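# Move utility cart through door into yellow bay

## Task

Using one or both robots, push the utility cart through the self-closing door into the other room and leave it in the yellow bay. All four of its wheels must sit inside the tape, with none of them on it. The case of copy paper must be in the cart's top tray without any part overhanging the tray's edges. The door must be closed at the end. Neither robot may fall over or be left tilted.

## Robot and tools

ROBOTS. There are two identical Hello Robot Stretch 4 units, r1 and r2. Each has an omni-wheel base, a lift that rides up a mast, and one arm that telescopes forward and ends in a wrist and gripper. A robot is about 1.6 m tall. Its base rim lies within 0.23 m of the base origin. Each robot reports everything in its own frames, so only camera images, lidar_m and wrist_depth_mm show where the two stand relative to each other. Base to robot contact is the main danger: pressing hard between robots ends the scene as failed, and once bases touch, even millimetres more travel presses hard. Objects touching robots do not count. Identical drive commands can differ by up to about 3 cm per metre, so a load carried by both robots can be pulled apart or tip one over.

FRAMES AND UNITS. Base frame: origin on the floor under the base centre, x forward, y left, z up, in metres. hand_pose is in this frame (a point between the open fingertips) and may be slightly off. Odometry frame is the base frame at the start of the scene. base_odometry counts wheel turns only, so slip shows as travel. Heading is in rad, left positive, -3.142 to 3.142. If turned_by_wheels and turned_by_imu, summed over one move, disagree by more than about 0.1 rad, the base probably slipped or hit something. base_tilt is in degrees (forward and right positive), with up to about 3 degrees of fixed error.

move. Arguments: r1, r2, cameras, blocking. blocking must be false; true or missing is refused. The call returns in about 0.5 s while motion continues. Each robot's entry holds either end_of_arm alone ("enable_torque", which re-powers limp wrist or gripper motors in place) or base and/or joints, with optional speeds, pace and contact_limits. base is relative to where the base last reported itself: translate_m (forward +, metres, -2 to 2), strafe_m (left +, metres, -2 to 2), rotate_rad (counter-clockwise +, -3.2 to 3.2). Only translate_m and strafe_m may be combined, giving a straight diagonal without turning. joints are absolute targets by name: lift_m 0 to 1.2; arm_m 0 to 0.55; wrist_yaw_rad -1.134 to 4.276 (0 forward, left +, 3.14 folded back); wrist_pitch_rad -1.117 to 4.259 (0 level, 1.57 pointing down); wrist_roll_rad -1.117 to 4.259 (clockwise + seen from behind); gripper_m -0.038 to 0.141, the fingertip gap, off by up to 0.015. Joint targets past a limit are clipped; other out-of-range values are refused; unknown keys make the call invalid. pace is "slow", "default", "fast" or "max" (base 0.1/0.3/0.4/0.6 m/s and 1/2/3/4 rad/s; a raised lift above 0.2 lowers base speed). speeds sets a top speed per wrist joint, lift_m or arm_m, not gripper. contact_limits, 0 to 1 (default 0.5), applies to arm_m, lift_m, translate_m, strafe_m, rotate_rad and goes beside its own command; a base limit persists until the next base command. A new move replaces only the targets it names; other motions keep running. Omitted robots keep their old commands and may still push toward old targets.

wait: seconds 0 to 10 and cameras; returns the full state, early if a commanded robot comes to rest. wait(0) shows the "earlier move" line. stop: brakes all running motions of both robots and returns at rest; braked joints may still press on what they touch. It also asks slack wheels to hold; the "stop:" line says whether they do. zoom_image: camera plus region [x0, y0, x1, y1] in pixels from the top-left, at most 504 by 504, only on a camera included in the latest images. finished_scene: scene is the number of the scene being ended; it is final, and the goal must stay met without the robots.

CAMERAS. r1_head_camera, r1_head_left_camera, r1_head_right_camera, r1_wrist_camera and the same for r2, or "all". Omitted or null means all; [] means none.

RESULTS. The "move" line gives, per robot sent motion, "done" or its worst status. base_status and joint_status: "moving", "done" (wheels turned fully, even if slipping), "off_target" (rested short, may still push), "contact_stop" (held back, now slack), "time_out" (ran too long, target dropped), "limit_stop_at_own_body", "limit_stop_at_tilt" (lean over 6 degrees; lift, arm and wheels go slack and refuse commands), "torque_fault" (wrist or gripper motor limp until enable_torque). An unrequested stop or a refused call cancels the rest of that reply's move, wait and finished_scene calls. on_its_own lists what happened uncommanded; "held at" is a target. Robots under "as last shown" were not commanded and repeat old values. lidar_m: 12 distances in metres, 30-degree sectors, 1st ahead then counter-clockwise (4th left, 7th behind, 10th right); "-" is nothing seen or closer than 0.25 m. It sees from about 0.15 m up and misses glass and thin legs. wrist_depth_mm: 7 by 7 grid of depths, 100 to 2000 mm, "-" when unreadable. motor_effort is percent of maximum with the action's peak in brackets; servo_current is mA, unsigned.

HANDLING. To hold something, command a gap more than 0.015 below its width; about 0.06 below resists tugs; -0.02 or lower closes behind a handle. A squeeze shows as a gripper servo_current rise. Avoid self-collision: gripper over the base with the lift low, strong upward tilt with roll, or yaw plus pitch below about -1.1. Above 1 kg held with arm_m over 0.2, turning, driving or braking, especially fast, can tip the robot; firm pushes or pulls with a high gripper can too. Avoid drops, releasing moving things, slamming the door, and hard hits.

Each tool is called after ">>>" by a JSON object that holds its "api" and its "payload".

## Session

>>> {"api": "move", "payload": {"blocking": false}}

Scene clock: 0.00 s.
r1.base_odometry: x=+0.000 y=+0.000 heading=+0.000
r1.turned_by_wheels: +0.000
r1.turned_by_imu: +0.000
r1.base_tilt: forward=-1.6 right=+1.3
r1.lidar_m: 1.92 2.25 3.81 1.93 0.97 0.84 0.83 0.93 0.77 0.76 0.93 1.59
r1.base_status: not commanded
r1.joint_positions: lift_m=+0.127 arm_m=+0.000 wrist_yaw_rad=+3.089 wrist_pitch_rad=+0.002 wrist_roll_rad=+0.000 gripper_m=+0.056
r1.joint_status: not commanded
r1.measured_speeds: all 0
r1.motor_effort: lift_m=+20 arm_m=-4 wheel_0=+0 wheel_1=+1 wheel_2=+1
r1.servo_current: wrist_yaw_rad=39 wrist_pitch_rad=46 wrist_roll_rad=65 gripper_m=39
r1.hand_pose: x=-0.1125 y=+0.1024 z=+0.3046 quat_wxyz=(+0.026, -0.001, +0.000, +1.000) (m; r1's base frame)
r1.wrist_depth_mm: 137 138 - - - - - / 113 139 - - - - - / 117 140 224 - - - - / 137 161 - - - - - / - - - - - - - / - - 191 - 187 - - / 842 759 750 788 788 732 768
r2.base_odometry: x=+0.000 y=+0.000 heading=+0.000
r2.turned_by_wheels: +0.000
r2.turned_by_imu: +0.000
r2.base_tilt: forward=-0.6 right=+0.1
r2.lidar_m: 2.02 1.45 1.40 1.49 2.01 2.22 2.34 3.17 1.60 3.62 2.59 2.46
r2.base_status: not commanded
r2.joint_positions: lift_m=+0.295 arm_m=+0.000 wrist_yaw_rad=+3.133 wrist_pitch_rad=+0.002 wrist_roll_rad=+0.000 gripper_m=+0.056
r2.joint_status: not commanded
r2.measured_speeds: all 0
r2.motor_effort: lift_m=+18 arm_m=-4 wheel_0=+0 wheel_1=-1 wheel_2=+0
r2.servo_current: wrist_yaw_rad=46 wrist_pitch_rad=39 wrist_roll_rad=46 gripper_m=59
r2.hand_pose: x=-0.1167 y=+0.0898 z=+0.4727 quat_wxyz=(+0.004, -0.001, +0.000, +1.000) (m; r2's base frame)
r2.wrist_depth_mm: - 140 - - - - - / - 126 150 - - - - / - 130 185 - - - - / 144 143 272 - - - - / 229 - - - - - - / 226 1576 196 1576 190 1618 1464 / 226 1060 1138 - - 1025 1060
pictures: r1_head_camera, r1_head_left_camera, r1_head_right_camera, r1_wrist_camera, r2_head_camera, r2_head_left_camera, r2_head_right_camera, r2_wrist_camera
Images, in order (width x height): r1_head_camera 420x560, r1_head_left_camera 420x672, r1_head_right_camera 420x672, r1_wrist_camera 616x392, r2_head_camera 420x560, r2_head_left_camera 420x672, r2_head_right_camera 420x672, r2_wrist_camera 616x392.

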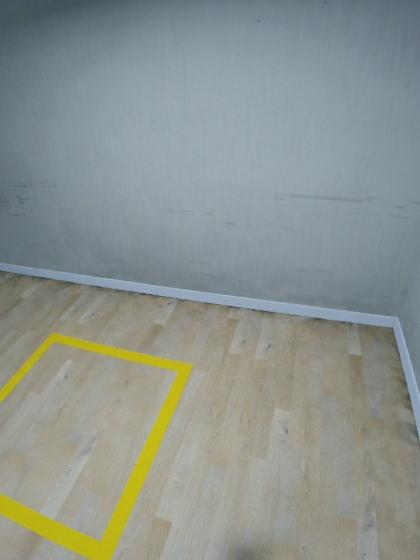

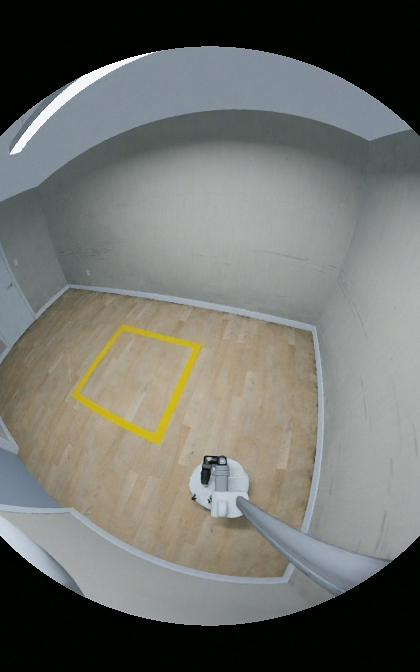

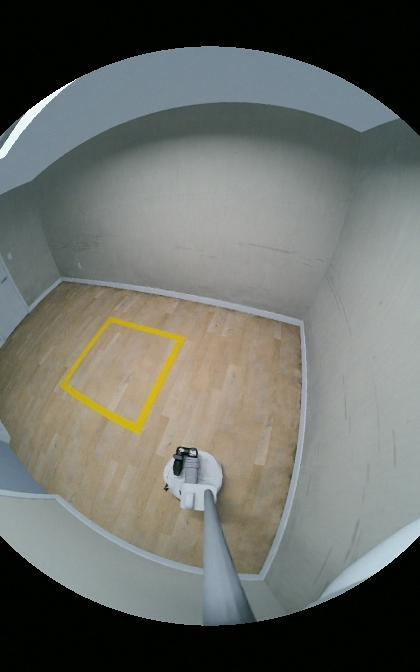

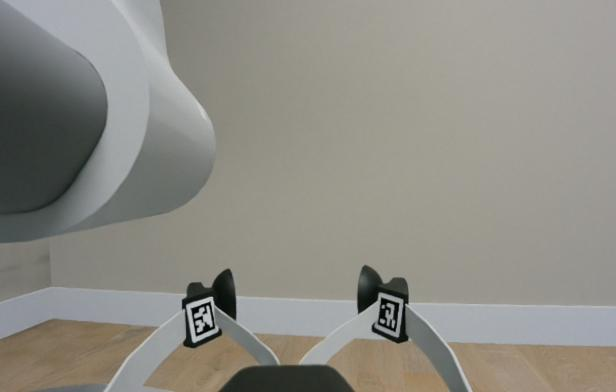

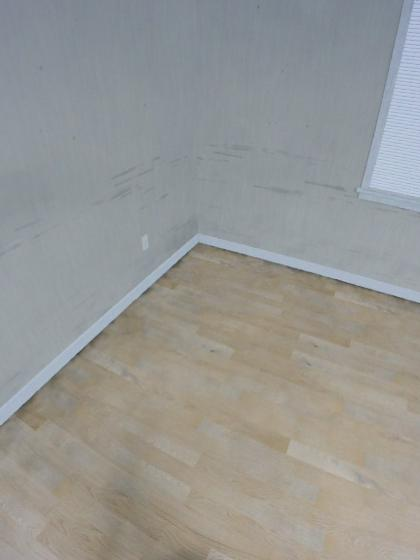

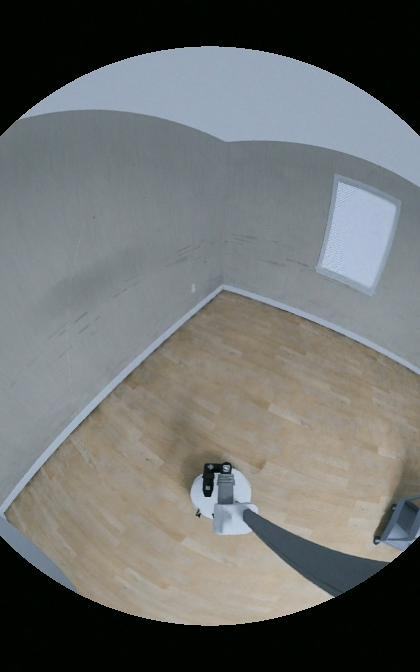

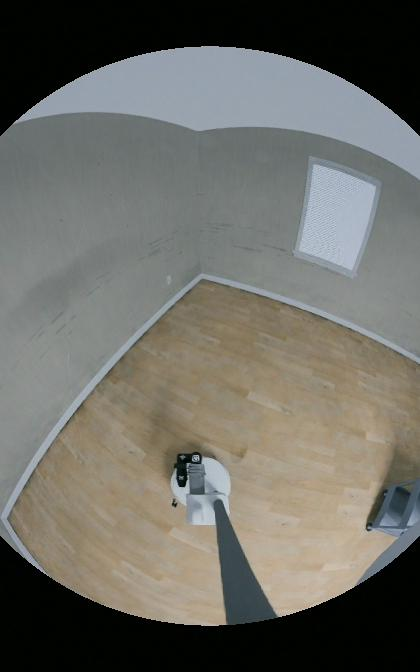

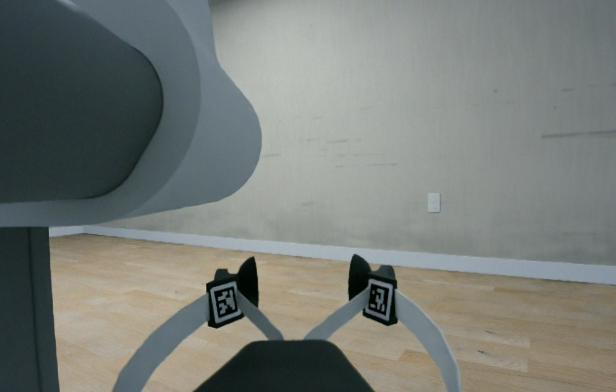

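>>> {"api": "move", "payload": {"blocking": false, "r1": {"base":{"rotate_rad":1.3}}, "r2": {"base":{"rotate_rad":-1.6}}, "cameras": []}}

>>> {"api": "wait", "payload": {"seconds": 3, "cameras": ["r1_head_camera","r1_head_left_camera","r2_head_camera","r2_head_left_camera","r2_head_right_camera"]}}

Scene clock: 4.20 s.
move: r1 moving; r2 moving
r1.base_odometry: x=+0.000 y=+0.000 heading=+0.252
r1.turned_by_wheels: +0.252
r1.turned_by_imu: +0.252
r1.base_tilt: forward=-1.6 right=+1.2
r1.lidar_m: 1.98 2.71 3.66 1.25 0.89 0.80 0.87 0.80 0.77 0.82 1.11 1.92
r1.base_status: rotate_rad moving
r1.joint_positions: lift_m=+0.127 arm_m=+0.000 wrist_yaw_rad=+3.089 wrist_pitch_rad=+0.002 wrist_roll_rad=+0.000 gripper_m=+0.056
r1.joint_status: not commanded
r1.measured_speeds: translate_m=-0.001 strafe_m=-0.001 rotate_rad=+0.980 lift_m=+0.000 arm_m=+0.000 wrist_yaw_rad=+0.000 wrist_pitch_rad=+0.000 wrist_roll_rad=+0.000
r1.motor_effort: lift_m=+20(20) arm_m=-4(4) wheel_0=-8(9) wheel_1=-6(9) wheel_2=-7(7)
r1.servo_current: wrist_yaw_rad=59(59) wrist_pitch_rad=39(46) wrist_roll_rad=46(59) gripper_m=39(39)
r1.hand_pose: x=-0.1125 y=+0.1024 z=+0.3046 quat_wxyz=(+0.026, -0.001, +0.000, +1.000) (m; r1's base frame)
r1.wrist_depth_mm: 136 138 - - - - - / 113 139 - - - - - / 114 140 226 - - - - / 137 160 - - - - - / - - - - - - - / - 1060 190 - 187 - - / 778 750 750 798 750 699 732
r2.base_odometry: x=+0.000 y=+0.000 heading=-0.252
r2.turned_by_wheels: -0.252
r2.turned_by_imu: -0.244
r2.base_tilt: forward=-0.7 right=+0.1
r2.lidar_m: 2.52 1.62 1.40 1.40 1.67 2.23 2.24 2.64 1.59 1.63 2.93 2.49
r2.base_status: rotate_rad moving
r2.joint_positions: lift_m=+0.295 arm_m=+0.000 wrist_yaw_rad=+3.133 wrist_pitch_rad=+0.002 wrist_roll_rad=+0.000 gripper_m=+0.056
r2.joint_status: not commanded
r2.measured_speeds: translate_m=+0.000 strafe_m=+0.000 rotate_rad=-0.974 lift_m=+0.000 arm_m=+0.000 wrist_yaw_rad=+0.000 wrist_pitch_rad=+0.000 wrist_roll_rad=+0.000
r2.motor_effort: lift_m=+18(18) arm_m=-4(4) wheel_0=+8(9) wheel_1=+8(10) wheel_2=+9(11)
r2.servo_current: wrist_yaw_rad=33(52) wrist_pitch_rad=39(46) wrist_roll_rad=52(52) gripper_m=39(59)
r2.hand_pose: x=-0.1167 y=+0.0898 z=+0.4727 quat_wxyz=(+0.004, -0.001, +0.000, +1.000) (m; r2's base frame)
r2.wrist_depth_mm: - 141 - - - - - / - 127 150 - - - - / - 130 184 - - - - / 144 143 272 - - - - / 229 - - - - - - / 227 1576 196 1576 190 1661 1464 / 226 1060 1138 - - 1060 1060
pictures: none
No camera images: "cameras" was empty.

Scene clock: 5.60 s.
earlier move: r1 done; r2 moving
r1.base_odometry: x=+0.000 y=+0.000 heading=+1.300
r1.turned_by_wheels: +1.048
r1.turned_by_imu: +1.053
r1.base_tilt: forward=-1.6 right=+1.3
r1.lidar_m: 3.79 1.23 0.89 0.83 0.88 0.82 0.77 0.81 1.10 1.93 2.00 2.67
r1.base_status: done
r1.joint_positions: lift_m=+0.127 arm_m=+0.000 wrist_yaw_rad=+3.089 wrist_pitch_rad=+0.002 wrist_roll_rad=+0.000 gripper_m=+0.056
r1.joint_status: not commanded
r1.measured_speeds: all 0
r1.motor_effort: lift_m=+20(20) arm_m=-4(4) wheel_0=-4(10) wheel_1=-1(9) wheel_2=-1(8)
r1.servo_current: wrist_yaw_rad=52(65) wrist_pitch_rad=46(52) wrist_roll_rad=59(65) gripper_m=39(46)
r1.hand_pose: x=-0.1125 y=+0.1024 z=+0.3046 quat_wxyz=(+0.026, -0.001, +0.000, +1.000) (m; r1's base frame)
r1.wrist_depth_mm: 136 138 - - - - - / 113 139 - - - - - / 118 140 229 - - - - / 137 162 - - - - - / - - - - - - - / - - 191 - 187 - - / 788 707 750 143 778 768 809
r2.base_odometry: x=+0.000 y=+0.000 heading=-1.599
r2.turned_by_wheels: -1.347
r2.turned_by_imu: -1.311
r2.base_tilt: forward=-0.6 right=+0.0
r2.lidar_m: 3.64 2.60 2.47 2.05 1.49 1.41 1.47 1.98 2.23 2.32 3.11 1.62
r2.base_status: rotate_rad moving
r2.joint_positions: lift_m=+0.295 arm_m=+0.000 wrist_yaw_rad=+3.133 wrist_pitch_rad=+0.002 wrist_roll_rad=+0.000 gripper_m=+0.056
r2.joint_status: not commanded
r2.measured_speeds: all 0
r2.motor_effort: lift_m=+18(18) arm_m=-4(4) wheel_0=+4(11) wheel_1=+2(11) wheel_2=+5(11)
r2.servo_current: wrist_yaw_rad=39(59) wrist_pitch_rad=46(46) wrist_roll_rad=39(52) gripper_m=46(59)
r2.hand_pose: x=-0.1167 y=+0.0898 z=+0.4727 quat_wxyz=(+0.004, -0.001, +0.000, +1.000) (m; r2's base frame)
r2.wrist_depth_mm: - 140 - - - - - / - 126 141 - - - - / - 129 185 - - - - / 144 143 226 - - - - / 229 - - - - - - / 227 1576 196 1336 190 - - / 226 1078 1138 - - 1042 1060
wait: 1.40 of 3 s (r1 has come to rest)
pictures: r1_head_camera, r1_head_left_camera, r2_head_camera, r2_head_left_camera, r2_head_right_camera
Images, in order (width x height): r1_head_camera 420x560, r1_head_left_camera 420x672, r2_head_camera 420x560, r2_head_left_camera 420x672, r2_head_right_camera 420x672.

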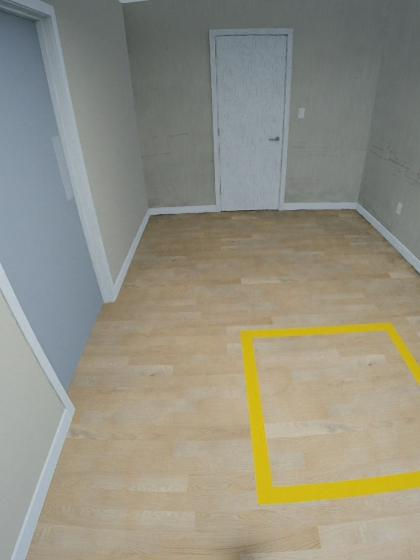

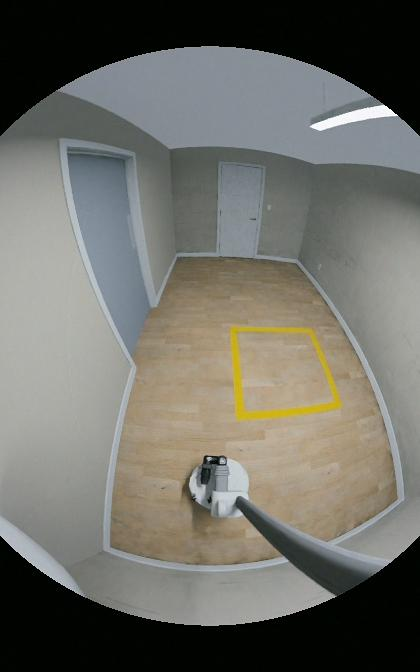

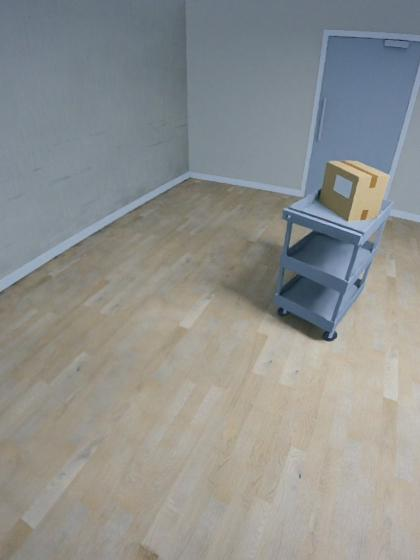

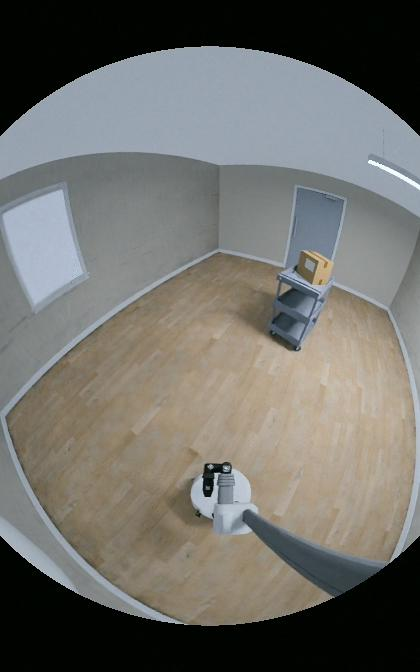

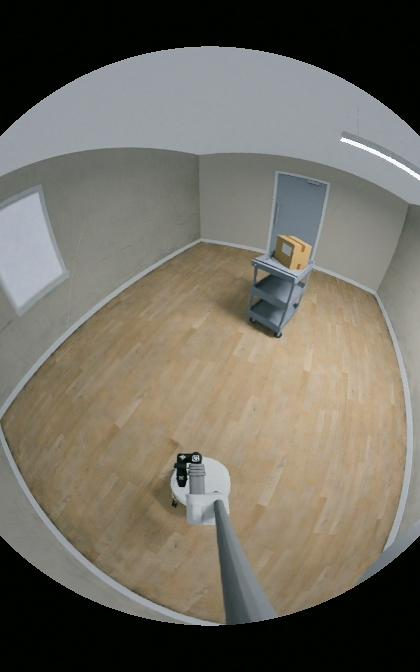

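>>> {"api": "zoom_image", "payload": {"camera": "r2_head_camera", "region": [240, 20, 420, 350]}}

>>> {"api": "zoom_image", "payload": {"camera": "r1_head_camera", "region": [0, 0, 200, 400]}}

>>> {"api": "zoom_image", "payload": {"camera": "r1_head_left_camera", "region": [40, 120, 180, 390]}}

Scaled by 1.527 from the camera's 420x560 image, which has a finer 1200x1600 frame.

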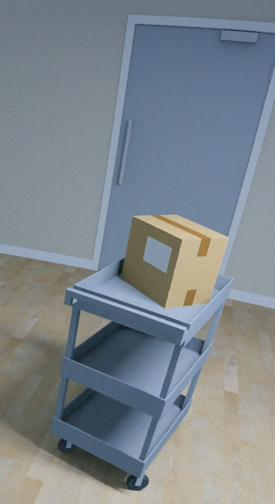

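Scaled by 1.260 from the camera's 420x560 image, which has a finer 600x800 frame.

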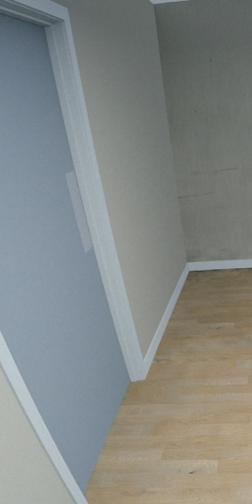

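Scaled by 1.867 from the camera's 420x672 image, which has a finer 600x960 frame.

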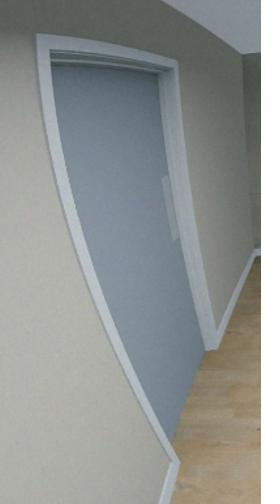

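>>> {"api": "move", "payload": {"blocking": false, "r1": {"base":{"translate_m":1.65}}, "r2": {"base":{"rotate_rad":-0.78}}, "cameras": []}}

>>> {"api": "wait", "payload": {"seconds": 3, "cameras": ["r2_head_camera","r2_head_left_camera"]}}

>>> {"api": "move", "payload": {"blocking": false, "r2": {"base":{"strafe_m":0.6}}, "cameras": []}}

>>> {"api": "wait", "payload": {"seconds": 5, "cameras": ["r1_head_camera","r1_head_left_camera"]}}

>>> {"api": "wait", "payload": {"seconds": 4}}

Scene clock: 60.10 s.
earlier move: r2 done
move: r1 moving; r2 moving
r1.base_odometry: x=+0.008 y=+0.030 heading=+1.300
r1.turned_by_wheels: +0.000
r1.turned_by_imu: +0.000
r1.base_tilt: forward=-1.6 right=+1.3
r1.lidar_m: 3.79 1.26 0.88 0.84 0.87 0.85 0.80 0.85 1.17 1.92 1.98 2.66
r1.base_status: translate_m moving
r1.joint_positions: lift_m=+0.127 arm_m=+0.000 wrist_yaw_rad=+3.089 wrist_pitch_rad=+0.002 wrist_roll_rad=+0.000 gripper_m=+0.056
r1.joint_status: not commanded
r1.measured_speeds: translate_m=+0.122 strafe_m=+0.000 rotate_rad=+0.000 lift_m=+0.000 arm_m=+0.000 wrist_yaw_rad=+0.000 wrist_pitch_rad=+0.000 wrist_roll_rad=+0.000
r1.motor_effort: lift_m=+20(20) arm_m=-4(4) wheel_0=+6(9) wheel_1=+3(8) wheel_2=-8(9)
r1.servo_current: wrist_yaw_rad=46(52) wrist_pitch_rad=46(46) wrist_roll_rad=59(65) gripper_m=39(46)
r1.hand_pose: x=-0.1125 y=+0.1024 z=+0.3046 quat_wxyz=(+0.026, -0.001, +0.000, +1.000) (m; r1's base frame)
r1.wrist_depth_mm: 136 138 - - - - - / 113 139 - - - - - / 117 139 225 - - - - / 137 162 - - - - - / - - - - - - - / - - 190 - 187 - - / 788 750 750 788 809 778 809
r2.base_odometry: x=+0.000 y=+0.000 heading=-1.851
r2.turned_by_wheels: -0.252
r2.turned_by_imu: -0.245
r2.base_tilt: forward=-0.6 right=+0.1
r2.lidar_m: 1.62 2.95 2.48 2.52 1.67 1.42 1.42 1.61 2.22 2.23 2.58 1.61
r2.base_status: rotate_rad moving
r2.joint_positions: lift_m=+0.295 arm_m=+0.000 wrist_yaw_rad=+3.133 wrist_pitch_rad=+0.002 wrist_roll_rad=+0.000 gripper_m=+0.056
r2.joint_status: not commanded
r2.measured_speeds: translate_m=+0.001 strafe_m=+0.000 rotate_rad=-0.968 lift_m=+0.000 arm_m=+0.000 wrist_yaw_rad=+0.000 wrist_pitch_rad=+0.000 wrist_roll_rad=+0.000
r2.motor_effort: lift_m=+18(18) arm_m=-4(4) wheel_0=+10(13) wheel_1=+9(10) wheel_2=+10(11)
r2.servo_current: wrist_yaw_rad=46(59) wrist_pitch_rad=39(46) wrist_roll_rad=52(59) gripper_m=46(52)
r2.hand_pose: x=-0.1167 y=+0.0898 z=+0.4727 quat_wxyz=(+0.004, -0.001, +0.000, +1.000) (m; r2's base frame)
r2.wrist_depth_mm: - 141 - - - - - / - 126 141 - - - - / - 129 185 - - - - / 144 143 206 - - - - / 229 - - - - - - / 228 1618 195 1336 190 - - / 226 1060 1160 - - 1042 1060
pictures: none
No camera images: "cameras" was empty.

Scene clock: 61.13 s.
earlier move: r1 moving; r2 done
r1.base_odometry: x=+0.075 y=+0.271 heading=+1.300
r1.turned_by_wheels: +0.000
r1.turned_by_imu: +0.000
r1.base_tilt: forward=-1.6 right=+1.3
r1.lidar_m: 3.63 1.38 0.91 0.84 0.89 1.11 1.07 1.11 1.51 1.91 1.98 2.64
r1.base_status: translate_m moving
r1.joint_positions: lift_m=+0.127 arm_m=+0.000 wrist_yaw_rad=+3.089 wrist_pitch_rad=+0.002 wrist_roll_rad=+0.000 gripper_m=+0.056
r1.joint_status: not commanded
r1.measured_speeds: translate_m=+0.300 strafe_m=+0.000 rotate_rad=+0.005 lift_m=+0.000 arm_m=+0.000 wrist_yaw_rad=+0.000 wrist_pitch_rad=+0.000 wrist_roll_rad=+0.000
r1.motor_effort: lift_m=+20(20) arm_m=-4(4) wheel_0=+3(9) wheel_1=+3(8) wheel_2=-4(10)
r1.servo_current: wrist_yaw_rad=59(65) wrist_pitch_rad=46(52) wrist_roll_rad=39(65) gripper_m=52(52)
r1.hand_pose: x=-0.1125 y=+0.1024 z=+0.3046 quat_wxyz=(+0.026, -0.001, +0.000, +1.000) (m; r1's base frame)
r1.wrist_depth_mm: 136 138 - - - - - / 112 139 - - - - - / 116 140 221 - - - - / 137 159 - - - - - / - - - - - - - / 1060 1078 190 1078 187 1060 931 / 842 750 750 798 778 778 820
r2.base_odometry: x=+0.000 y=+0.000 heading=-2.378
r2.turned_by_wheels: -0.527
r2.turned_by_imu: -0.513
r2.base_tilt: forward=-0.7 right=+0.1
r2.lidar_m: 1.61 1.65 2.94 2.48 2.48 1.66 1.40 1.40 1.66 2.23 2.23 2.56
r2.base_status: done
r2.joint_positions: lift_m=+0.295 arm_m=+0.000 wrist_yaw_rad=+3.133 wrist_pitch_rad=+0.002 wrist_roll_rad=+0.000 gripper_m=+0.056
r2.joint_status: not commanded
r2.measured_speeds: all 0
r2.motor_effort: lift_m=+18(18) arm_m=-4(4) wheel_0=+3(13) wheel_1=+4(10) wheel_2=+4(11)
r2.servo_current: wrist_yaw_rad=33(65) wrist_pitch_rad=39(46) wrist_roll_rad=33(59) gripper_m=52(52)
r2.hand_pose: x=-0.1167 y=+0.0898 z=+0.4727 quat_wxyz=(+0.004, -0.001, +0.000, +1.000) (m; r2's base frame)
r2.wrist_depth_mm: - 141 - - - - - / - 126 142 - - - - / - 129 185 - - - - / 144 144 207 - - - - / 220 - - - - - - / 220 - 190 1336 190 1464 1430 / 227 1060 1138 - - 1042 1078
wait: 1.03 of 3 s (r2 has come to rest)
pictures: r2_head_camera, r2_head_left_camera
Images, in order (width x height): r2_head_camera 420x560, r2_head_left_camera 420x672.

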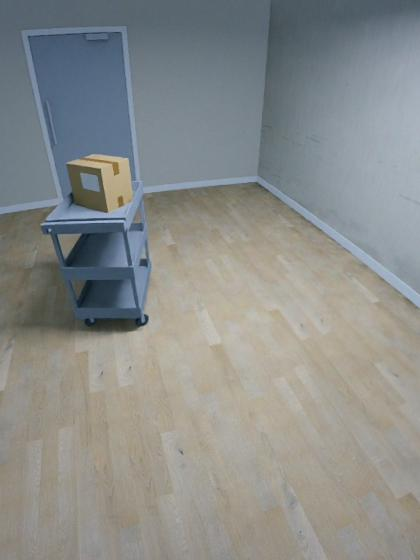

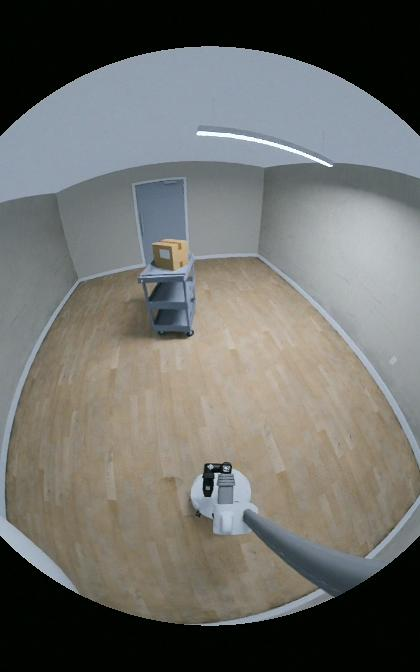

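Scene clock: 61.63 s.
earlier move: r1 moving
move: r2 moving
r1.base_odometry: x=+0.115 y=+0.415 heading=+1.300
r1.turned_by_wheels: +0.000
r1.turned_by_imu: +0.000
r1.base_tilt: forward=-1.6 right=+1.3
r1.lidar_m: 3.47 1.41 0.91 0.84 0.87 1.22 1.19 1.24 1.72 1.91 1.99 2.67
r1.base_status: translate_m moving
r1.joint_positions: lift_m=+0.127 arm_m=+0.000 wrist_yaw_rad=+3.089 wrist_pitch_rad=+0.002 wrist_roll_rad=+0.000 gripper_m=+0.056
r1.joint_status: not commanded
r1.measured_speeds: translate_m=+0.299 strafe_m=+0.000 rotate_rad=+0.006 lift_m=+0.000 arm_m=+0.000 wrist_yaw_rad=+0.000 wrist_pitch_rad=+0.000 wrist_roll_rad=+0.000
r1.motor_effort: lift_m=+20(20) arm_m=-4(4) wheel_0=+6(7) wheel_1=+1(6) wheel_2=-5(7)
r1.servo_current: wrist_yaw_rad=59(59) wrist_pitch_rad=46(46) wrist_roll_rad=65(65) gripper_m=39(46)
r1.hand_pose: x=-0.1125 y=+0.1024 z=+0.3046 quat_wxyz=(+0.026, -0.001, +0.000, +1.000) (m; r1's base frame)
r1.wrist_depth_mm: 136 138 - - - - - / 113 139 - - - - - / 116 139 223 - - - - / 137 160 - - - - - / - - - - - - - / 1078 1078 190 1205 187 1118 976 / 842 741 750 788 798 759 809
r2.base_odometry: x=+0.025 y=-0.026 heading=-2.378
r2.turned_by_wheels: +0.000
r2.turned_by_imu: +0.000
r2.base_tilt: forward=-0.7 right=+0.1
r2.lidar_m: 1.59 1.64 2.90 2.45 2.47 1.67 1.43 1.41 1.62 2.26 2.26 2.61
r2.base_status: strafe_m moving
r2.joint_positions: lift_m=+0.295 arm_m=+0.000 wrist_yaw_rad=+3.133 wrist_pitch_rad=+0.002 wrist_roll_rad=+0.000 gripper_m=+0.056
r2.joint_status: not commanded
r2.measured_speeds: translate_m=+0.000 strafe_m=+0.139 rotate_rad=+0.000 lift_m=+0.000 arm_m=+0.000 wrist_yaw_rad=+0.000 wrist_pitch_rad=+0.000 wrist_roll_rad=+0.000
r2.motor_effort: lift_m=+18(18) arm_m=-4(4) wheel_0=-12(15) wheel_1=+9(12) wheel_2=-1(3)
r2.servo_current: wrist_yaw_rad=46(52) wrist_pitch_rad=39(46) wrist_roll_rad=46(52) gripper_m=52(52)
r2.hand_pose: x=-0.1167 y=+0.0898 z=+0.4727 quat_wxyz=(+0.004, -0.001, +0.000, +1.000) (m; r2's base frame)
r2.wrist_depth_mm: - 141 - - - - - / - 126 141 - - - - / - 130 184 - - - - / 144 143 217 - - - - / 220 - - - - - - / 220 1336 191 1336 190 1464 1430 / 226 1060 1138 - - 1042 1060
pictures: none
No camera images: "cameras" was empty.

Scene clock: 64.47 s.
earlier move: r1 moving; r2 done
r1.base_odometry: x=+0.343 y=+1.234 heading=+1.300
r1.turned_by_wheels: +0.000
r1.turned_by_imu: +0.000
r1.base_tilt: forward=-1.6 right=+1.3
r1.lidar_m: 2.65 1.32 1.01 0.89 0.91 1.24 2.03 2.14 2.01 1.89 1.96 2.64
r1.base_status: translate_m moving
r1.joint_positions: lift_m=+0.127 arm_m=+0.000 wrist_yaw_rad=+3.089 wrist_pitch_rad=+0.002 wrist_roll_rad=+0.000 gripper_m=+0.056
r1.joint_status: not commanded
r1.measured_speeds: translate_m=+0.300 strafe_m=-0.001 rotate_rad=-0.002 lift_m=+0.000 arm_m=+0.000 wrist_yaw_rad=+0.000 wrist_pitch_rad=+0.000 wrist_roll_rad=+0.000
r1.motor_effort: lift_m=+20(20) arm_m=-4(4) wheel_0=+6(7) wheel_1=+4(6) wheel_2=-5(7)
r1.servo_current: wrist_yaw_rad=33(72) wrist_pitch_rad=46(52) wrist_roll_rad=59(65) gripper_m=39(52)
r1.hand_pose: x=-0.1125 y=+0.1024 z=+0.3046 quat_wxyz=(+0.026, -0.001, +0.000, +1.000) (m; r1's base frame)
r1.wrist_depth_mm: 137 138 - - - - - / 113 139 - - - - - / 116 139 272 - - - - / 137 160 - - - - - / 1863 - - - - - - / 1182 1182 195 1205 187 1160 946 / 842 788 768 798 788 778 820
r2.base_odometry: x=+0.415 y=-0.433 heading=-2.378
r2.turned_by_wheels: +0.000
r2.turned_by_imu: +0.001
r2.base_tilt: forward=-0.6 right=+0.1
r2.lidar_m: 1.54 3.94 2.28 1.92 1.90 1.87 1.57 1.56 1.79 2.81 2.80 3.26
r2.base_status: done
r2.joint_positions: lift_m=+0.295 arm_m=+0.000 wrist_yaw_rad=+3.133 wrist_pitch_rad=+0.002 wrist_roll_rad=+0.000 gripper_m=+0.056
r2.joint_status: not commanded
r2.measured_speeds: all 0
r2.motor_effort: lift_m=+18(18) arm_m=-4(4) wheel_0=-3(15) wheel_1=+2(12) wheel_2=+0(3)
r2.servo_current: wrist_yaw_rad=46(65) wrist_pitch_rad=39(46) wrist_roll_rad=39(59) gripper_m=52(52)
r2.hand_pose: x=-0.1167 y=+0.0898 z=+0.4727 quat_wxyz=(+0.004, -0.001, +0.000, +1.000) (m; r2's base frame)
r2.wrist_depth_mm: - 141 - - - - - / - 126 142 - - - - / - 130 185 - - - - / 144 144 207 - - - - / 220 - - - - - - / 220 1397 193 1430 190 1618 1464 / 226 1060 1138 - - 1060 1060
wait: 2.83 of 5 s (r2 has come to rest)
pictures: r1_head_camera, r1_head_left_camera
Images, in order (width x height): r1_head_camera 420x560, r1_head_left_camera 420x672.

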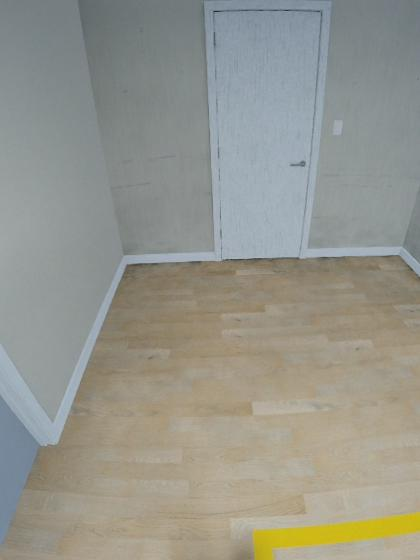

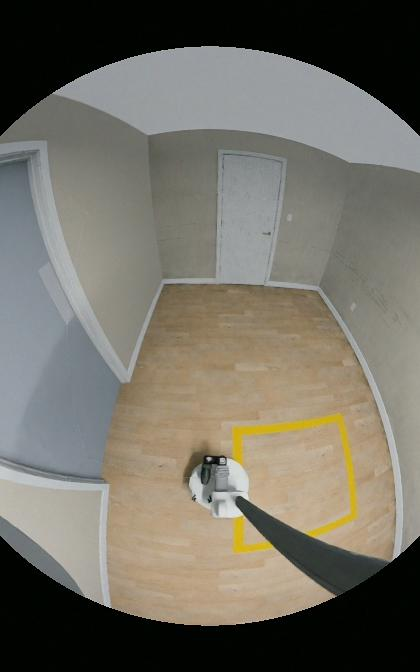

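Scene clock: 66.60 s.
earlier move: r1 done
r1.base_odometry: x=+0.442 y=+1.590 heading=+1.300
r1.turned_by_wheels: +0.000
r1.turned_by_imu: +0.000
r1.base_tilt: forward=-1.6 right=+1.3
r1.lidar_m: 2.27 1.31 0.98 0.96 1.00 1.25 2.39 2.53 1.99 1.87 1.92 2.33
r1.base_status: done
r1.joint_positions: lift_m=+0.127 arm_m=+0.000 wrist_yaw_rad=+3.089 wrist_pitch_rad=+0.002 wrist_roll_rad=+0.000 gripper_m=+0.056
r1.joint_status: not commanded
r1.measured_speeds: all 0
r1.motor_effort: lift_m=+20(20) arm_m=-4(4) wheel_0=+1(8) wheel_1=+2(8) wheel_2=+1(7)
r1.servo_current: wrist_yaw_rad=46(72) wrist_pitch_rad=46(52) wrist_roll_rad=46(78) gripper_m=39(52)
r1.hand_pose: x=-0.1125 y=+0.1024 z=+0.3046 quat_wxyz=(+0.026, -0.001, +0.000, +1.000) (m; r1's base frame)
r1.wrist_depth_mm: 137 138 - - - - - / 113 139 - - - - - / 118 140 273 - - - - / 137 162 - - - - - / 1921 - - - - - - / 1308 1308 194 1182 187 1138 1008 / 831 750 750 798 798 778 820
r2.base_odometry: x=+0.415 y=-0.433 heading=-2.378
r2.turned_by_wheels: +0.000
r2.turned_by_imu: +0.000
r2.base_tilt: forward=-0.7 right=+0.0
r2.lidar_m: 1.53 3.97 2.29 1.91 1.91 1.85 1.57 1.57 1.82 2.79 2.80 3.25
r2.base_status: done
r2.joint_positions: lift_m=+0.295 arm_m=+0.000 wrist_yaw_rad=+3.133 wrist_pitch_rad=+0.002 wrist_roll_rad=+0.000 gripper_m=+0.056
r2.joint_status: not commanded
r2.measured_speeds: all 0
r2.motor_effort: lift_m=+18(18) arm_m=-4(4) wheel_0=-3(15) wheel_1=+2(12) wheel_2=+0(3)
r2.servo_current: wrist_yaw_rad=59(65) wrist_pitch_rad=39(46) wrist_roll_rad=52(65) gripper_m=59(59)
r2.hand_pose: x=-0.1167 y=+0.0898 z=+0.4727 quat_wxyz=(+0.004, -0.001, +0.000, +1.000) (m; r2's base frame)
r2.wrist_depth_mm: - 141 - - - - - / - 127 142 - - - - / - 129 185 - - - - / 144 143 206 - - - - / 220 - - - - - - / 220 1430 192 1397 189 1661 1464 / 227 1060 1160 - - 1060 1060
wait: 2.13 of 4 s (r1 has come to rest)
pictures: r1_head_camera, r1_head_left_camera, r1_head_right_camera, r1_wrist_camera, r2_head_camera, r2_head_left_camera, r2_head_right_camera, r2_wrist_camera
Images, in order (width x height): r1_head_camera 420x560, r1_head_left_camera 420x672, r1_head_right_camera 420x672, r1_wrist_camera 616x392, r2_head_camera 420x560, r2_head_left_camera 420x672, r2_head_right_camera 420x672, r2_wrist_camera 616x392.

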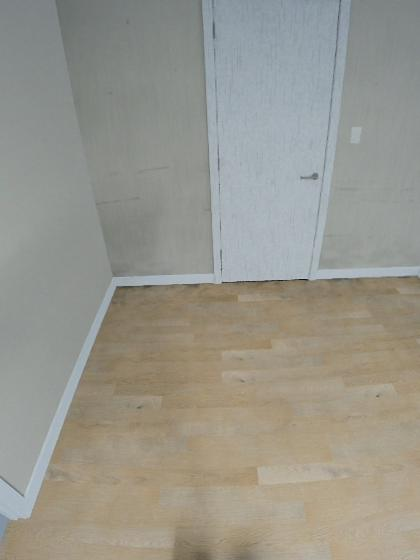

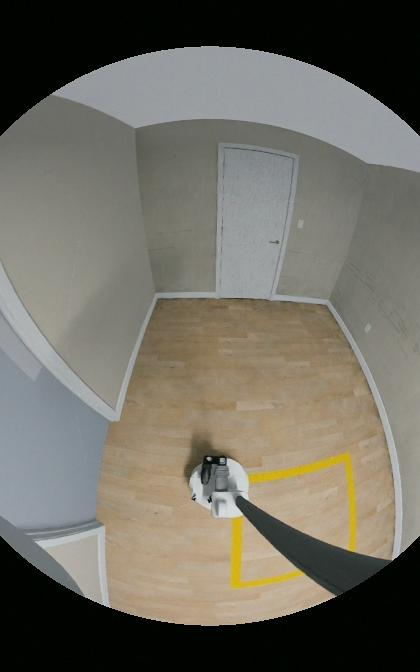

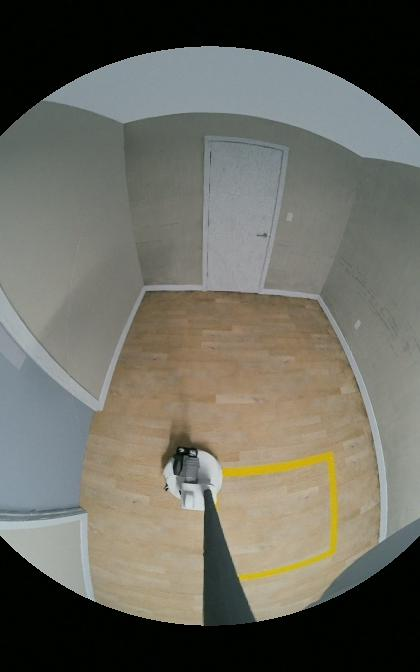

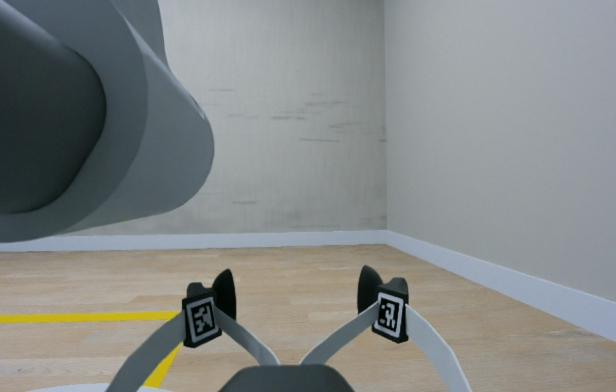

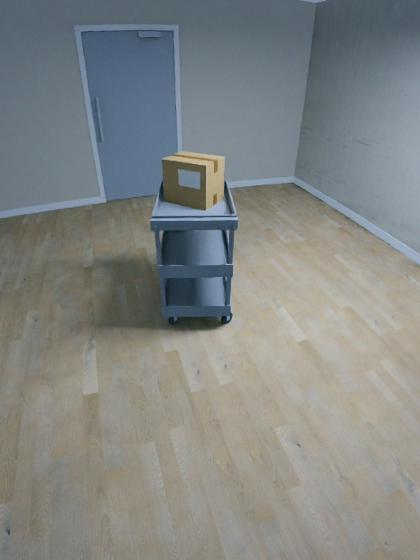

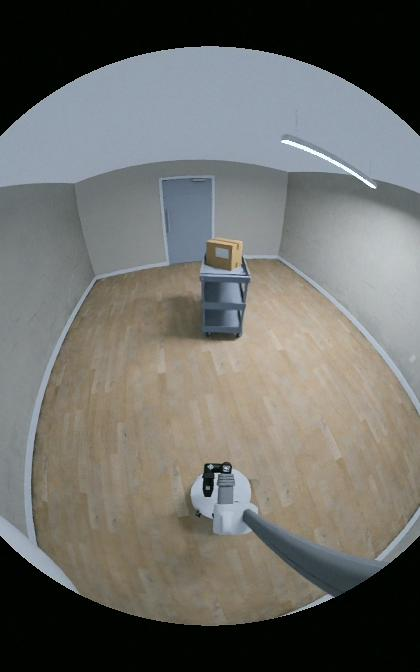

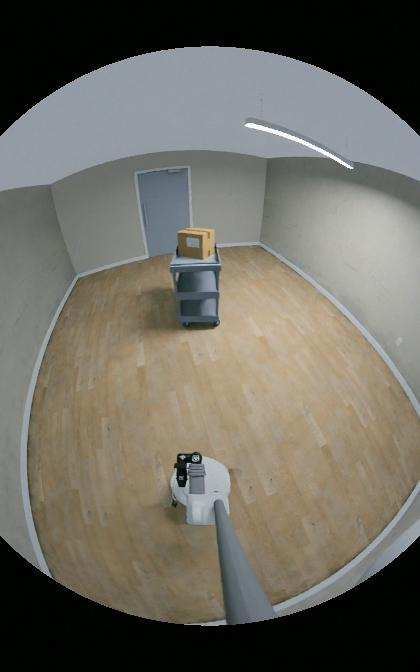

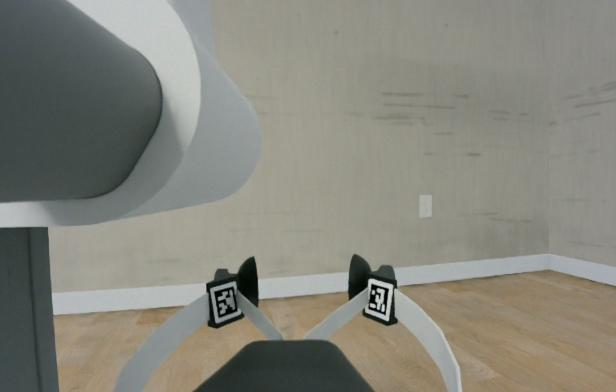

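>>> {"api": "zoom_image", "payload": {"camera": "r2_head_camera", "region": [120, 130, 270, 340]}}

Scaled by 2.400 from the camera's 420x560 image, which has a finer 1200x1600 frame.

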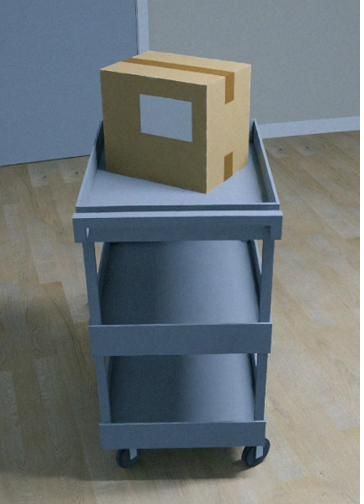

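>>> {"api": "move", "payload": {"blocking": false, "r1": {"base":{"rotate_rad":1.571},"joints":{"lift_m":0.5}}, "r2": {"base":{"translate_m":0.5},"joints":{"lift_m":1.0,"wrist_yaw_rad":0,"wrist_pitch_rad":0.8}}, "cameras": []}}

>>> {"api": "wait", "payload": {"seconds": 2.5, "cameras": []}}

>>> {"api": "wait", "payload": {"seconds": 2}}

Scene clock: 92.83 s.
move: r1 moving; r2 moving
r1.base_odometry: x=+0.442 y=+1.590 heading=+1.551
r1.turned_by_wheels: +0.252
r1.turned_by_imu: +0.252
r1.base_tilt: forward=-1.6 right=+1.3
r1.lidar_m: 1.94 1.07 0.97 0.94 1.03 1.72 2.41 2.27 1.91 1.88 2.14 2.27
r1.base_status: rotate_rad moving
r1.joint_positions: lift_m=+0.164 arm_m=+0.000 wrist_yaw_rad=+3.089 wrist_pitch_rad=+0.002 wrist_roll_rad=+0.000 gripper_m=+0.056
r1.joint_status: lift_m moving
r1.measured_speeds: translate_m=-0.001 strafe_m=+0.000 rotate_rad=+0.970 lift_m=+0.146 arm_m=+0.000 wrist_yaw_rad=+0.000 wrist_pitch_rad=+0.000 wrist_roll_rad=+0.000
r1.motor_effort: lift_m=+27(27) arm_m=-4(4) wheel_0=-6(9) wheel_1=-5(8) wheel_2=-5(7)
r1.servo_current: wrist_yaw_rad=52(59) wrist_pitch_rad=46(46) wrist_roll_rad=59(59) gripper_m=39(46)
r1.hand_pose: x=-0.1125 y=+0.1024 z=+0.3421 quat_wxyz=(+0.026, -0.001, +0.000, +1.000) (m; r1's base frame)
r1.wrist_depth_mm: 136 138 - - - - - / 113 139 - - - - - / 118 139 272 - - - - / 137 162 - - - - - / - - - - - - - / 1308 1499 194 1308 187 1336 1205 / 931 820 778 878 866 842 878
r2.base_odometry: x=+0.392 y=-0.455 heading=-2.378
r2.turned_by_wheels: +0.000
r2.turned_by_imu: +0.001
r2.base_tilt: forward=-0.6 right=+0.0
r2.lidar_m: 1.52 4.00 2.29 1.92 1.90 1.89 1.59 1.60 1.86 2.79 2.80 3.26
r2.base_status: translate_m moving
r2.joint_positions: lift_m=+0.333 arm_m=+0.000 wrist_yaw_rad=+2.570 wrist_pitch_rad=+0.580 wrist_roll_rad=+0.000 gripper_m=+0.056
r2.joint_status: lift_m moving; wrist_yaw_rad moving; wrist_pitch_rad moving
r2.measured_speeds: translate_m=+0.120 strafe_m=-0.001 rotate_rad=+0.005 lift_m=+0.146 arm_m=+0.000 wrist_yaw_rad=-1.739 wrist_pitch_rad=+1.750 wrist_roll_rad=+0.000
r2.motor_effort: lift_m=+23(24) arm_m=-4(4) wheel_0=+7(11) wheel_1=+7(9) wheel_2=-12(13)
r2.servo_current: wrist_yaw_rad=124(143) wrist_pitch_rad=65(98) wrist_roll_rad=46(59) gripper_m=52(59)
r2.hand_pose: x=+0.0152 y=+0.2040 z=+0.3528 quat_wxyz=(+0.270, -0.274, +0.081, +0.919) (m; r2's base frame)
r2.wrist_depth_mm: - - - - - - - / - 1618 1661 1708 1756 1537 1397 / 1308 1255 1255 1205 1229 1182 1160 / 976 976 960 946 946 917 917 / 788 778 768 778 768 759 741 / 661 661 196 654 192 654 621 / 342 334 332 - 564 549 554
pictures: none
No camera images: "cameras" was empty.

Scene clock: 94.87 s.
earlier move: r1 done; r2 moving
r1.base_odometry: x=+0.442 y=+1.590 heading=+2.871
r1.turned_by_wheels: +1.319
r1.turned_by_imu: +1.326
r1.base_tilt: forward=-1.5 right=+1.3
r1.lidar_m: 0.95 1.00 1.25 2.38 2.50 1.98 1.88 1.96 2.42 2.29 1.33 1.00
r1.base_status: done
r1.joint_positions: lift_m=+0.499 arm_m=+0.000 wrist_yaw_rad=+3.089 wrist_pitch_rad=+0.002 wrist_roll_rad=+0.000 gripper_m=+0.056
r1.joint_status: all done
r1.measured_speeds: all 0
r1.motor_effort: lift_m=+25(28) arm_m=-4(4) wheel_0=-2(11) wheel_1=-1(9) wheel_2=-1(8)
r1.servo_current: wrist_yaw_rad=39(72) wrist_pitch_rad=52(52) wrist_roll_rad=52(65) gripper_m=39(46)
r1.hand_pose: x=-0.1125 y=+0.1024 z=+0.6771 quat_wxyz=(+0.026, -0.001, +0.000, +1.000) (m; r1's base frame)
r1.wrist_depth_mm: 136 138 - - - - - / 113 139 - - - - - / 117 140 235 - - - - / 137 161 - - - - - / - - - - - - - / - - 192 - 187 - - / 1708 1499 1499 153 1576 1576 1618
r2.base_odometry: x=+0.064 y=-0.770 heading=-2.378
r2.turned_by_wheels: +0.000
r2.turned_by_imu: +0.000
r2.base_tilt: forward=-0.7 right=+0.1
r2.lidar_m: 1.06 3.73 2.44 2.07 2.04 2.39 2.04 2.03 2.38 2.68 2.67 3.10
r2.base_status: translate_m moving
r2.joint_positions: lift_m=+0.900 arm_m=+0.000 wrist_yaw_rad=+0.003 wrist_pitch_rad=+0.798 wrist_roll_rad=+0.000 gripper_m=+0.056
r2.joint_status: lift_m moving; wrist_yaw_rad moving; wrist_pitch_rad moving
r2.measured_speeds: translate_m=+0.088 strafe_m=+0.000 rotate_rad=-0.002 lift_m=+0.249 arm_m=+0.000 wrist_yaw_rad=+0.000 wrist_pitch_rad=+0.000 wrist_roll_rad=+0.000
r2.motor_effort: lift_m=+23(26) arm_m=-4(4) wheel_0=+3(11) wheel_1=+3(9) wheel_2=-4(14)
r2.servo_current: wrist_yaw_rad=26(143) wrist_pitch_rad=85(98) wrist_roll_rad=52(65) gripper_m=39(59)
r2.hand_pose: x=+0.3724 y=-0.0868 z=+0.8721 quat_wxyz=(+0.921, -0.001, +0.389, +0.001) (m; r2's base frame)
r2.wrist_depth_mm: - - - - - - - / - - - - 1921 1921 1921 / 1756 1708 1618 - 1618 1618 1576 / 1464 1464 1397 1366 1397 1397 1397 / 1281 1308 1281 1229 1229 1255 1205 / 1160 1138 196 1118 190 1118 1098 / 1025 1025 1008 - - 1008 991
wait: 2.03 of 2.5 s (r1 has come to rest)
pictures: none
No camera images: "cameras" was empty.

Scene clock: 95.97 s.
earlier move: r2 done
r1.base_odometry: x=+0.442 y=+1.590 heading=+2.871
r1.turned_by_wheels: +0.000
r1.turned_by_imu: +0.000
r1.base_tilt: forward=-1.6 right=+1.2
r1.lidar_m: 0.97 1.00 1.24 2.42 2.47 1.96 1.88 1.97 2.45 2.29 1.36 0.99
r1.base_status: done
r1.joint_positions: lift_m=+0.499 arm_m=+0.000 wrist_yaw_rad=+3.089 wrist_pitch_rad=+0.002 wrist_roll_rad=+0.000 gripper_m=+0.056
r1.joint_status: all done
r1.measured_speeds: all 0
r1.motor_effort: lift_m=+25(28) arm_m=-4(4) wheel_0=-3(11) wheel_1=-1(9) wheel_2=-1(8)
r1.servo_current: wrist_yaw_rad=52(72) wrist_pitch_rad=33(52) wrist_roll_rad=46(72) gripper_m=39(46)
r1.hand_pose: x=-0.1125 y=+0.1024 z=+0.6771 quat_wxyz=(+0.026, -0.001, +0.000, +1.000) (m; r1's base frame)
r1.wrist_depth_mm: 136 138 - - - - - / 113 139 - - - - - / 117 140 235 - - - - / 137 161 - - - - - / - - - - - - - / - - 192 - 187 - - / 1708 1464 1499 153 1576 1618 1661
r2.base_odometry: x=+0.054 y=-0.779 heading=-2.378
r2.turned_by_wheels: +0.000
r2.turned_by_imu: +0.000
r2.base_tilt: forward=-0.7 right=+0.1
r2.lidar_m: 1.06 3.70 2.42 2.06 2.04 2.40 2.05 2.05 2.37 2.68 2.69 3.10
r2.base_status: done
r2.joint_positions: lift_m=+1.000 arm_m=+0.000 wrist_yaw_rad=+0.003 wrist_pitch_rad=+0.798 wrist_roll_rad=+0.000 gripper_m=+0.056
r2.joint_status: all done
r2.measured_speeds: all 0
r2.motor_effort: lift_m=+21(26) arm_m=-4(4) wheel_0=+3(11) wheel_1=+4(9) wheel_2=-2(14)
r2.servo_current: wrist_yaw_rad=59(143) wrist_pitch_rad=39(98) wrist_roll_rad=46(65) gripper_m=52(59)
r2.hand_pose: x=+0.3724 y=-0.0868 z=+0.9714 quat_wxyz=(+0.921, -0.001, +0.389, +0.001) (m; r2's base frame)
r2.wrist_depth_mm: - - - - - - - / - - - - - - - / 1863 1863 1756 - 1808 1756 1808 / 1618 1618 1537 - 1576 1537 1537 / 1397 1397 1366 1366 1366 1336 1336 / 1255 1255 196 1229 190 1229 1205 / 1138 1138 1138 - - 1078 1098
wait: 1.10 of 2 s (r2 has come to rest)
pictures: r1_head_camera, r1_head_left_camera, r1_head_right_camera, r1_wrist_camera, r2_head_camera, r2_head_left_camera, r2_head_right_camera, r2_wrist_camera
Images, in order (width x height): r1_head_camera 420x560, r1_head_left_camera 420x672, r1_head_right_camera 420x672, r1_wrist_camera 616x392, r2_head_camera 420x560, r2_head_left_camera 420x672, r2_head_right_camera 420x672, r2_wrist_camera 616x392.

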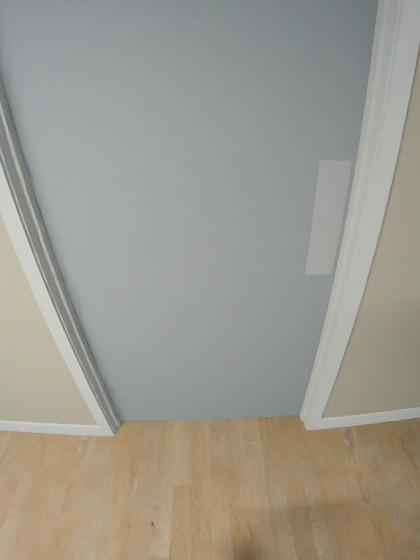

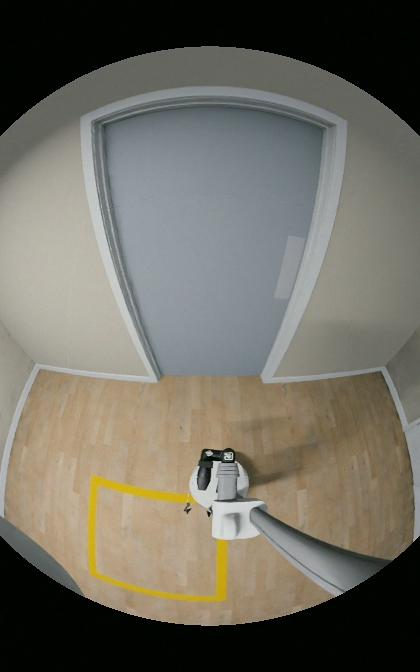

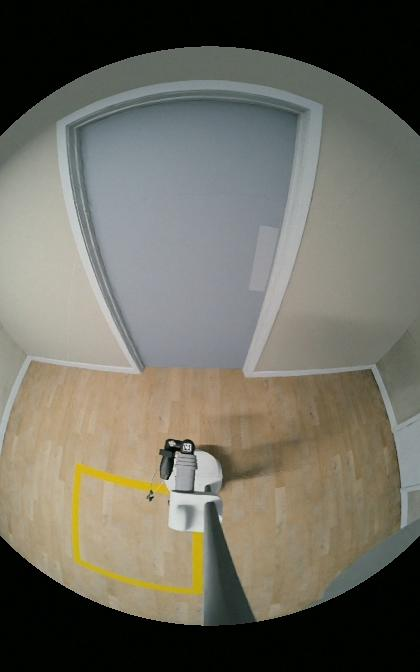

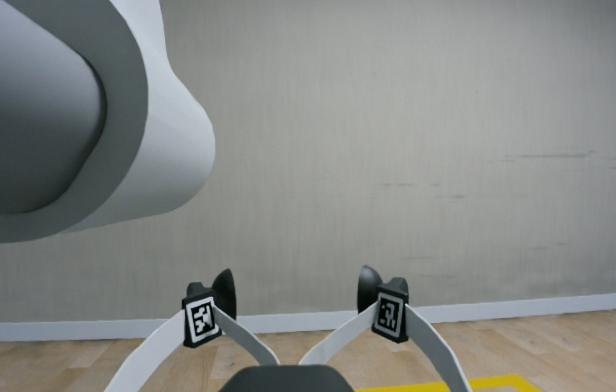

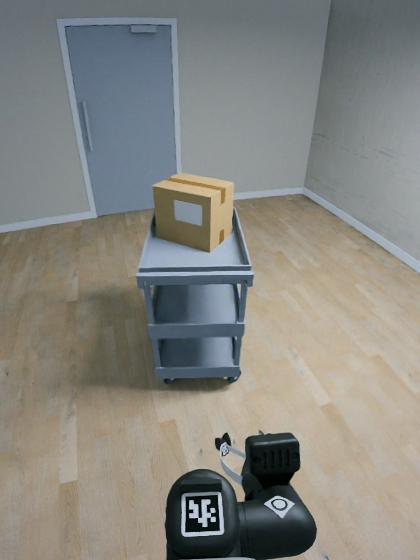

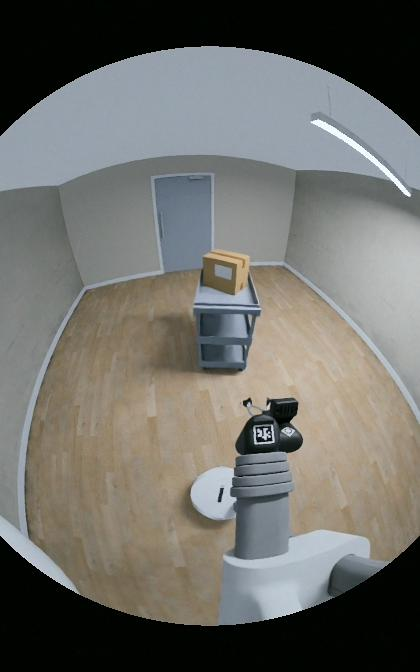

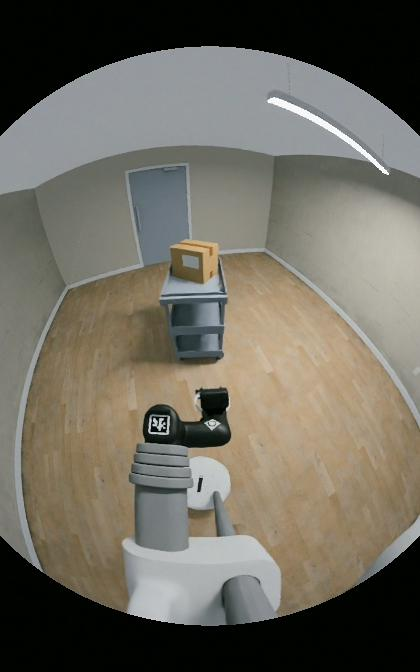

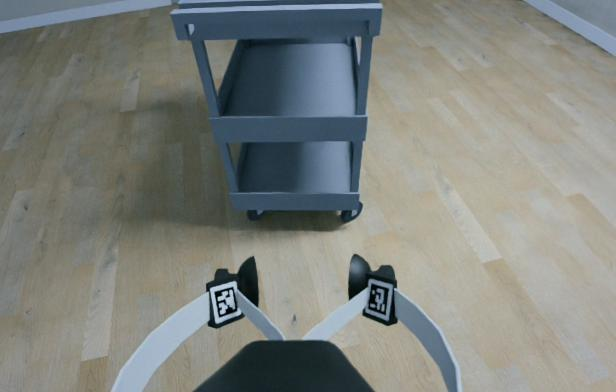

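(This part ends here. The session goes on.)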